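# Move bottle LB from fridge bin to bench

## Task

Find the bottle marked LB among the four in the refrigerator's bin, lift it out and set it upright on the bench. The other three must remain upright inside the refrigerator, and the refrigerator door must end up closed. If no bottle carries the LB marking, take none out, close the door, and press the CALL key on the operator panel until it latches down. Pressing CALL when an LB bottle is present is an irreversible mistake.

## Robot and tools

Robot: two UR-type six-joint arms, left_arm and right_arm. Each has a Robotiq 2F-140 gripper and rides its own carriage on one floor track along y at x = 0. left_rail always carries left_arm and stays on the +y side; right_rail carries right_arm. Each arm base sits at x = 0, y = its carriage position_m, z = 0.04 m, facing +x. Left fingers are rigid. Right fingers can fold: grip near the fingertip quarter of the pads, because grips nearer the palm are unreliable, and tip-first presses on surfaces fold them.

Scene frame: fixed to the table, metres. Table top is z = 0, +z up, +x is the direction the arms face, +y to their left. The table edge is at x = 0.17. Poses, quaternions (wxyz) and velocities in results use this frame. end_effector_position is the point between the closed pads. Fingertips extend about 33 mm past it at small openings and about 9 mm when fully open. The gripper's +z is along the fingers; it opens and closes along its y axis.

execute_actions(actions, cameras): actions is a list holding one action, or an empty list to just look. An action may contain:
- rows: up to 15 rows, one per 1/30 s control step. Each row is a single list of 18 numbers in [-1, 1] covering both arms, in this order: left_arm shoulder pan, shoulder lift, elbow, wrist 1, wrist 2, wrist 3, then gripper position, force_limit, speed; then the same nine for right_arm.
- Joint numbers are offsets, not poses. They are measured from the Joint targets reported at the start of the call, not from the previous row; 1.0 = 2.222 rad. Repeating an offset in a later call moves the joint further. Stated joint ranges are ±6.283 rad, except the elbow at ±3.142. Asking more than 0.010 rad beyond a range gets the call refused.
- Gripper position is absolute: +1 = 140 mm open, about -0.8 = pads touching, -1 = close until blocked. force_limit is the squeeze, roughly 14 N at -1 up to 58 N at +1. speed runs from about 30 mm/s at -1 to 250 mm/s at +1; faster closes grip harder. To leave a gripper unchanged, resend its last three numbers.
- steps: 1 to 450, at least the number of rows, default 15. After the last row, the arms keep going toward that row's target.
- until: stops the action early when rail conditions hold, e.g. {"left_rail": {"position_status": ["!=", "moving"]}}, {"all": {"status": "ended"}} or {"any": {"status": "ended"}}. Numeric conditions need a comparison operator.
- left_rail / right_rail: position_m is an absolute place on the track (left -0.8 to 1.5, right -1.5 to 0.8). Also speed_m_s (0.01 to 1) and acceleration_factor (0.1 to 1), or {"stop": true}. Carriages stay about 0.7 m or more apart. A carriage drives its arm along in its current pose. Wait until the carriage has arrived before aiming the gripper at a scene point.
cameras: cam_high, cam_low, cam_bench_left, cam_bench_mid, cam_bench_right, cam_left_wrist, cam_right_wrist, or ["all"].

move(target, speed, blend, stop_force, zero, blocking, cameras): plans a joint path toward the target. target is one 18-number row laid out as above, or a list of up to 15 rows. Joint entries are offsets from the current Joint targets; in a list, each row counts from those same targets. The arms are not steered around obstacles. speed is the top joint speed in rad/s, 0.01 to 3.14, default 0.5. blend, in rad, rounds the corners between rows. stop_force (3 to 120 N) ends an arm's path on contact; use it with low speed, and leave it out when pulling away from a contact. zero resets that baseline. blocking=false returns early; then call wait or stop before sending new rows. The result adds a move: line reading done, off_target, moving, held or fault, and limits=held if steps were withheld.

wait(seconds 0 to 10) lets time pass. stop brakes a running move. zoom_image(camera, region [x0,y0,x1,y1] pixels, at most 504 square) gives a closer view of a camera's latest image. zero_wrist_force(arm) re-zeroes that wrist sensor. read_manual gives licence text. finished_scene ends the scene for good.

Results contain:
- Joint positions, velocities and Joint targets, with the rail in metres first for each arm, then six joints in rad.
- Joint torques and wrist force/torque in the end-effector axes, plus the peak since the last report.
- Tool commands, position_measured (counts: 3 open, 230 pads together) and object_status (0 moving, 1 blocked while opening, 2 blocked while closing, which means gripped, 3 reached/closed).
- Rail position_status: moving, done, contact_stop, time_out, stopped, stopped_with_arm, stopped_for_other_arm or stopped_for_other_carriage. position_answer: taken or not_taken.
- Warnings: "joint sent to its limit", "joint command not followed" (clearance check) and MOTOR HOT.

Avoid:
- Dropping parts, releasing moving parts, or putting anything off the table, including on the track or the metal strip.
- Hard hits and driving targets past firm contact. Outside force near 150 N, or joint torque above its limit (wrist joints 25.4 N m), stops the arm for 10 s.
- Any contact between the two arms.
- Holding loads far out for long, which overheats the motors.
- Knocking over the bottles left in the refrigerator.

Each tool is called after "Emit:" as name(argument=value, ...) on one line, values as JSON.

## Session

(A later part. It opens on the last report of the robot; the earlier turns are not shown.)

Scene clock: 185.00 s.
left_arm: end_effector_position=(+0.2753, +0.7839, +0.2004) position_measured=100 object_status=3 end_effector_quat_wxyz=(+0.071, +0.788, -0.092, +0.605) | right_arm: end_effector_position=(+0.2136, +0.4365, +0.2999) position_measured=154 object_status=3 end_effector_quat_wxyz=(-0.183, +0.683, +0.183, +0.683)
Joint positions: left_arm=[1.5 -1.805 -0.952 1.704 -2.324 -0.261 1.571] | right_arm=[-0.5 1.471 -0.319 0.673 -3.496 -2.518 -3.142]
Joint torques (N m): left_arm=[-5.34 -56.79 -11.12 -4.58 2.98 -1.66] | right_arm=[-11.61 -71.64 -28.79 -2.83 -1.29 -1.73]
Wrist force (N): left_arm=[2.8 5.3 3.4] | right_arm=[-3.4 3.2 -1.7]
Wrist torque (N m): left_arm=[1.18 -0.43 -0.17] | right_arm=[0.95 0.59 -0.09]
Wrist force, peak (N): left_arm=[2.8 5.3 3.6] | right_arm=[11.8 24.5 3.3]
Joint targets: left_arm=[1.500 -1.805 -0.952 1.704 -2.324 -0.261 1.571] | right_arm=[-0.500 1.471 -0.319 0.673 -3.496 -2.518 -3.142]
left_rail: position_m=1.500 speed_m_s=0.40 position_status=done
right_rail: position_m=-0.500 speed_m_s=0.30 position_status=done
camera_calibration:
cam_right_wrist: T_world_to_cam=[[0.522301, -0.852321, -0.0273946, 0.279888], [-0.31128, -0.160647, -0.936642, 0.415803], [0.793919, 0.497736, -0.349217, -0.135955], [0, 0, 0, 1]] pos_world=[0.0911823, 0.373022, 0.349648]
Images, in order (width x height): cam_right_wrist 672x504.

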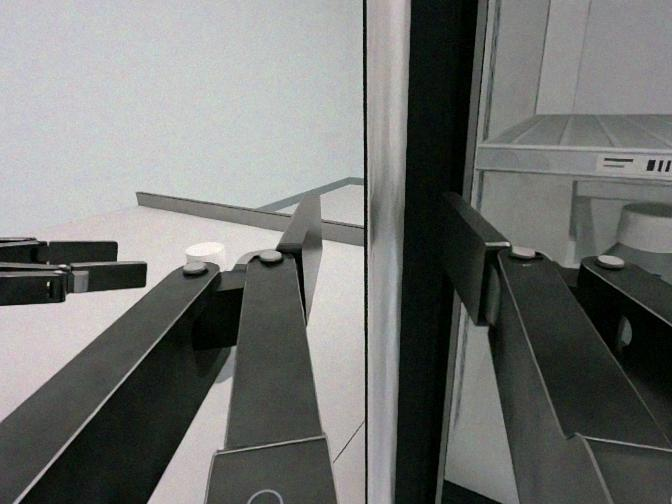

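Emit:
move(target=[[0,0,0,0,0,0,0.23,0.6,-1,0.0161,-0.0252,0.0525,-0.0272,-0.0162,0,-0.2,0.6,-1],[0,0,0,0,0,0,0.23,0.6,-1,0.0470,-0.0534,0.1118,-0.0582,-0.0471,0,-0.2,0.6,-1]], speed=0.15, blend=[0.02,0], stop_force=20, cameras=["cam_right_wrist","cam_high","cam_bench_mid"])

Scene clock: 187.83 s.
left_arm: end_effector_position=(+0.2753, +0.7839, +0.2004) position_measured=100 object_status=3 end_effector_quat_wxyz=(+0.071, +0.788, -0.092, +0.605) | right_arm: end_effector_position=(+0.1327, +0.3871, +0.3002) position_measured=154 object_status=3 end_effector_quat_wxyz=(-0.183, +0.683, +0.183, +0.683)
Joint positions: left_arm=[1.5 -1.805 -0.952 1.704 -2.324 -0.261 1.571] | right_arm=[-0.5 1.575 -0.438 0.922 -3.625 -2.622 -3.142]
Joint torques (N m): left_arm=[-5.7 -57.06 -10.74 -4.42 2.93 -1.62] | right_arm=[13.9 -71.18 -15.37 -3.59 -1.36 -1.72]
Wrist force (N): left_arm=[2.8 4.9 3.4] | right_arm=[-3.6 3.1 -1.3]
Wrist torque (N m): left_arm=[1.11 -0.43 -0.17] | right_arm=[0.93 0.62 -0.10]
Wrist force, peak (N): left_arm=[2.7 5.5 3.4] | right_arm=[-3.8 3.6 -1.0]
Joint targets: left_arm=[1.500 -1.805 -0.952 1.704 -2.324 -0.261 1.571] | right_arm=[-0.500 1.575 -0.438 0.922 -3.625 -2.622 -3.142]
left_rail: position_m=1.500 speed_m_s=0.40 position_status=done
right_rail: position_m=-0.500 speed_m_s=0.30 position_status=done
move: done
camera_calibration:
cam_right_wrist: T_world_to_cam=[[0.522048, -0.852486, -0.0270619, 0.280071], [-0.311419, -0.160978, -0.936538, 0.383055], [0.79403, 0.497346, -0.349519, -0.0468509], [0, 0, 0, 1]] pos_world=[0.0102811, 0.323721, 0.349949]
Images, in order (width x height): cam_high 504x504, cam_bench_mid 504x504, cam_right_wrist 672x504.

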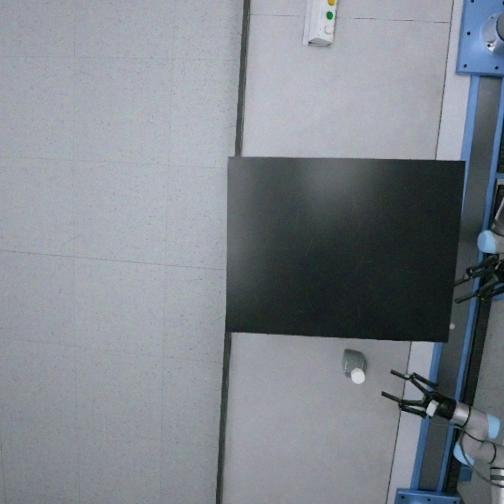

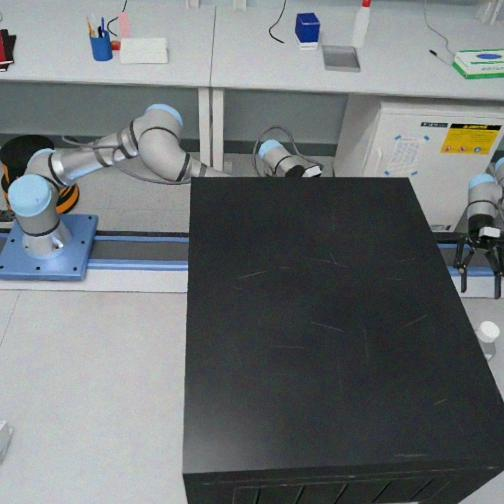

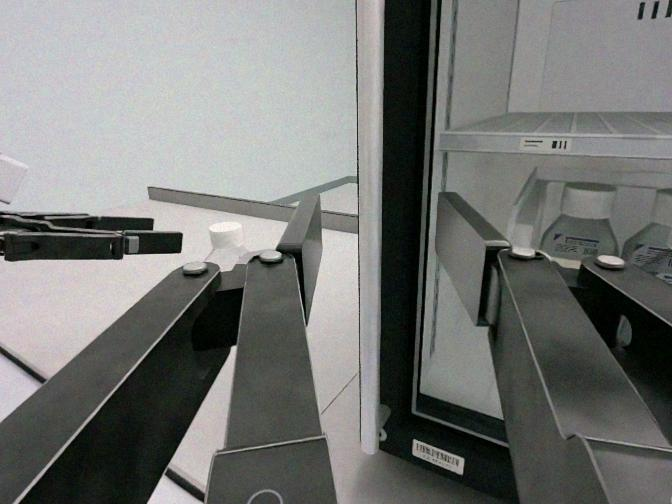

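Emit:
execute_actions(actions=[], cameras=["cam_high","cam_bench_mid","cam_right_wrist","cam_bench_left"])

Scene clock: 188.17 s.
left_arm: end_effector_position=(+0.2753, +0.7839, +0.2004) position_measured=100 object_status=3 end_effector_quat_wxyz=(+0.071, +0.788, -0.092, +0.605) | right_arm: end_effector_position=(+0.1327, +0.3871, +0.3002) position_measured=154 object_status=3 end_effector_quat_wxyz=(-0.183, +0.683, +0.183, +0.683)
Joint positions: left_arm=[1.5 -1.805 -0.952 1.704 -2.324 -0.261 1.571] | right_arm=[-0.5 1.575 -0.438 0.922 -3.625 -2.622 -3.142]
Joint velocities: within noise
Joint torques (N m): left_arm=[-5.47 -57.14 -10.74 -4.47 3.03 -1.72] | right_arm=[13.83 -70.31 -15.03 -3.66 -1.43 -1.7]
Wrist force (N): left_arm=[2.5 5.3 3.6] | right_arm=[-3.4 2.7 -1.3]
Wrist torque (N m): left_arm=[1.18 -0.37 -0.16] | right_arm=[0.84 0.55 -0.10]
Wrist force, peak (N): left_arm=[2.7 5.3 3.5] | right_arm=[-3.6 3.1 -1.1]
Joint targets: left_arm=[1.500 -1.805 -0.952 1.704 -2.324 -0.261 1.571] | right_arm=[-0.500 1.575 -0.438 0.922 -3.625 -2.622 -3.142]
Tool commands: left_gripper/position=+0.23 left_gripper/force_limit=+0.6 left_gripper/speed=-1.0 right_gripper/position=-0.2 right_gripper/force_limit=+0.6 right_gripper/speed=-1.0
left_rail: position_m=1.500 speed_m_s=0.40 position_status=done
right_rail: position_m=-0.500 speed_m_s=0.30 position_status=done
camera_calibration:
cam_right_wrist: T_world_to_cam=[[0.522048, -0.852486, -0.0270619, 0.280071], [-0.311419, -0.160978, -0.936538, 0.383055], [0.79403, 0.497346, -0.349519, -0.0468509], [0, 0, 0, 1]] pos_world=[0.0102811, 0.323721, 0.349949]
Images, in order (width x height): cam_high 504x504, cam_bench_left 504x504, cam_bench_mid 504x504, cam_right_wrist 672x504.

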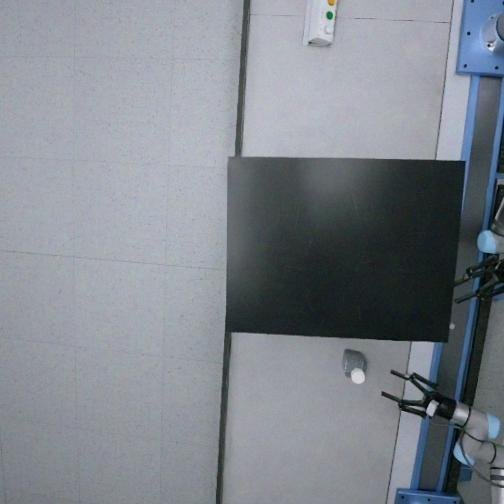

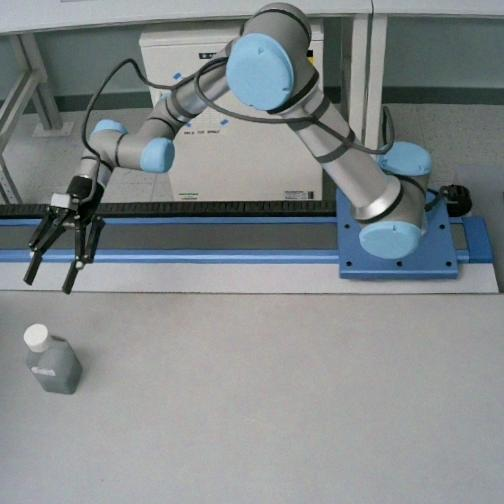

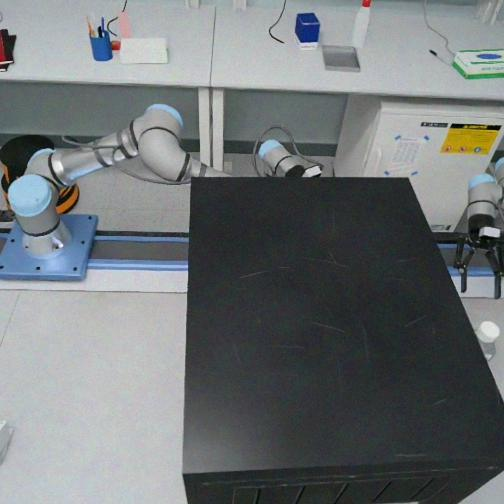

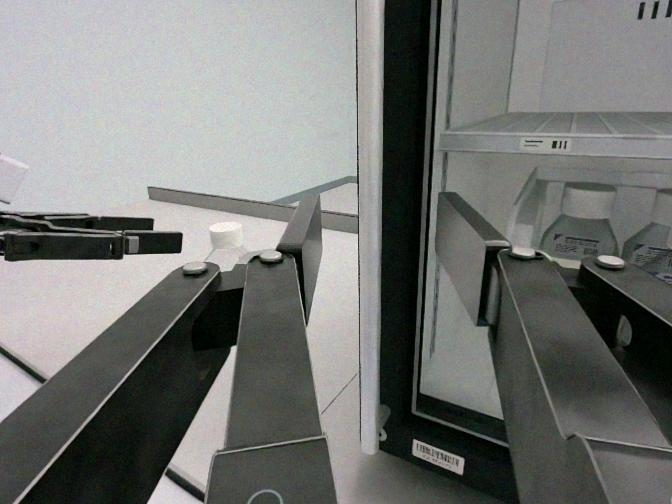

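Emit:
zoom_image(camera="cam_right_wrist", region=[340, 280, 540, 504])

Emit:
zoom_image(camera="cam_high", region=[400, 240, 504, 360])

Scaled by 2.250 from the camera's 672x504 image, which has a finer 960x720 frame.

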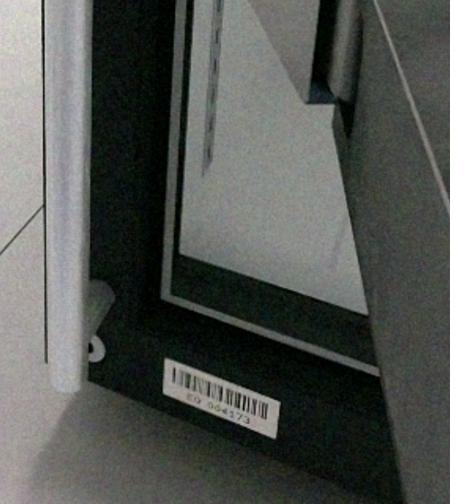

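Scaled by 4.200 from the camera's 504x504 image, which has a finer 720x720 frame.

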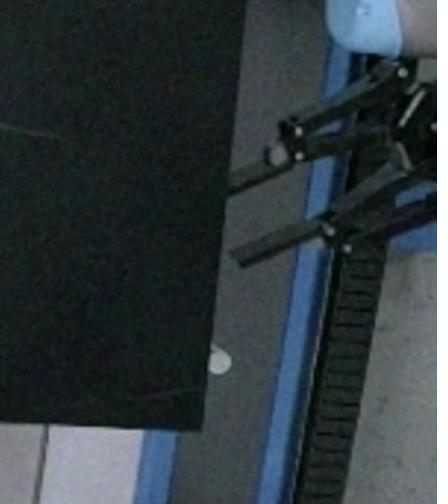

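Emit:
move(target=[0,0,0,0,0,0,0.23,0.6,-1,-0.04545,0.0465,-0.0978,0.0513,0.04545,0,-1,0.6,0], speed=0.08, stop_force=15, cameras=["cam_right_wrist"])

Scene clock: 193.40 s.
left_arm: end_effector_position=(+0.2753, +0.7839, +0.2004) position_measured=100 object_status=3 end_effector_quat_wxyz=(+0.071, +0.788, -0.092, +0.605) | right_arm: end_effector_position=(+0.1984, +0.4264, +0.3002) position_measured=233 object_status=3 end_effector_quat_wxyz=(-0.183, +0.683, +0.183, +0.683)
Joint positions: left_arm=[1.5 -1.805 -0.952 1.704 -2.324 -0.261 1.571] | right_arm=[-0.5 1.49 -0.35 0.737 -3.529 -2.536 -3.142]
Joint torques (N m): left_arm=[-6.41 -56.98 -10.1 -4.59 2.89 -1.69] | right_arm=[11.79 -72.28 -14.39 -3.57 -1.11 -1.79]
Wrist force (N): left_arm=[2.8 5.1 3.2] | right_arm=[-0.9 3.3 -3.3]
Wrist torque (N m): left_arm=[1.14 -0.42 -0.17] | right_arm=[0.85 0.34 -0.09]
Wrist force, peak (N): left_arm=[2.7 5.4 3.6] | right_arm=[-7.4 14.8 -49.3]
Joint targets: left_arm=[1.500 -1.805 -0.952 1.704 -2.324 -0.261 1.571] | right_arm=[-0.500 1.490 -0.350 0.737 -3.529 -2.536 -3.142]
left_rail: position_m=1.500 speed_m_s=0.40 position_status=done
right_rail: position_m=-0.500 speed_m_s=0.30 position_status=done
move: contact (right_arm); right_arm: the elbow is farthest, 0.032 rad from its target
camera_calibration:
cam_right_wrist: T_world_to_cam=[[0.522023, -0.852504, -0.0269932, 0.279259], [-0.311365, -0.161007, -0.936551, 0.409853], [0.794068, 0.497306, -0.34949, -0.118563], [0, 0, 0, 1]] pos_world=[0.075981, 0.363021, 0.34995]
Images, in order (width x height): cam_right_wrist 672x504.

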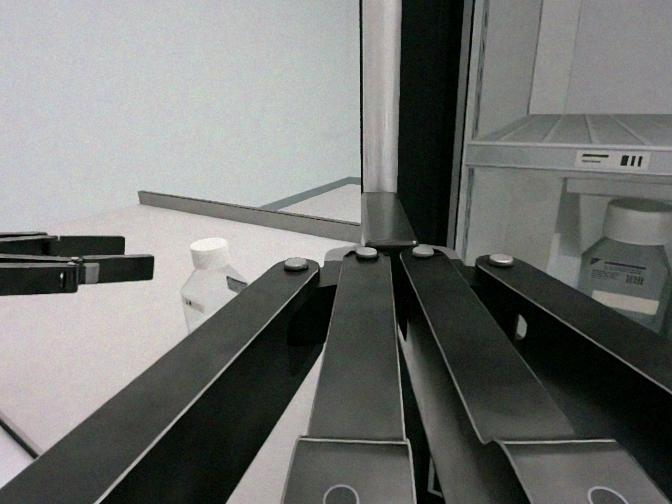

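Emit:
move(target=[0,0,0,0,0,0,0.23,0.6,-1,0.0227,-0.0233,0.0489,-0.0257,-0.0227,0,-1,0.6,0], speed=0.15, cameras=["cam_right_wrist"])

Scene clock: 194.70 s.
left_arm: end_effector_position=(+0.2753, +0.7839, +0.2004) position_measured=100 object_status=3 end_effector_quat_wxyz=(+0.071, +0.788, -0.092, +0.605) | right_arm: end_effector_position=(+0.1592, +0.4048, +0.3003) position_measured=233 object_status=3 end_effector_quat_wxyz=(-0.183, +0.683, +0.183, +0.683)
Joint positions: left_arm=[1.5 -1.805 -0.952 1.704 -2.324 -0.261 1.571] | right_arm=[-0.5 1.54 -0.402 0.845 -3.586 -2.587 -3.142]
Joint torques (N m): left_arm=[-5.88 -56.92 -10.76 -4.64 2.92 -1.61] | right_arm=[13.79 -71.62 -13.94 -3.73 -1.39 -1.85]
Wrist force (N): left_arm=[2.7 5.0 3.4] | right_arm=[-2.7 2.7 -1.0]
Wrist torque (N m): left_arm=[1.12 -0.41 -0.17] | right_arm=[0.84 0.41 -0.10]
Wrist force, peak (N): left_arm=[2.9 5.5 3.2] | right_arm=[-1.8 3.4 -3.1]
Joint targets: left_arm=[1.500 -1.805 -0.952 1.704 -2.324 -0.261 1.571] | right_arm=[-0.500 1.540 -0.402 0.845 -3.586 -2.587 -3.142]
left_rail: position_m=1.500 speed_m_s=0.40 position_status=done
right_rail: position_m=-0.500 speed_m_s=0.30 position_status=done
move: done
camera_calibration:
cam_right_wrist: T_world_to_cam=[[0.522064, -0.852471, -0.0272498, 0.281355], [-0.311422, -0.160781, -0.936571, 0.394147], [0.794019, 0.497436, -0.349416, -0.0765985], [0, 0, 0, 1]] pos_world=[0.0366811, 0.341321, 0.350049]
Images, in order (width x height): cam_right_wrist 672x504.

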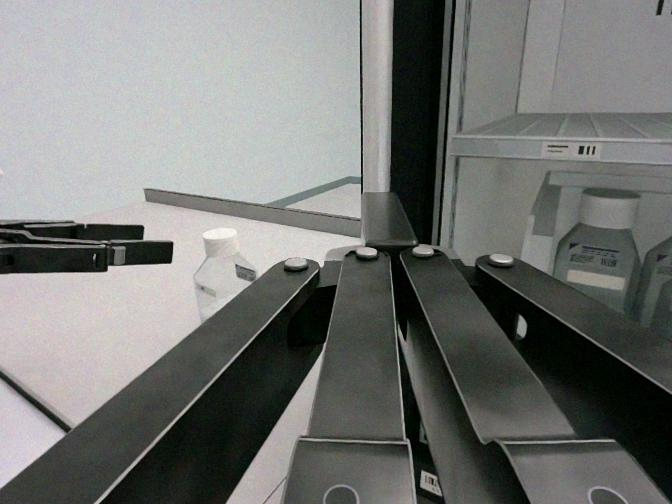

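Emit:
finished_scene()

The scene is finished: the task was done.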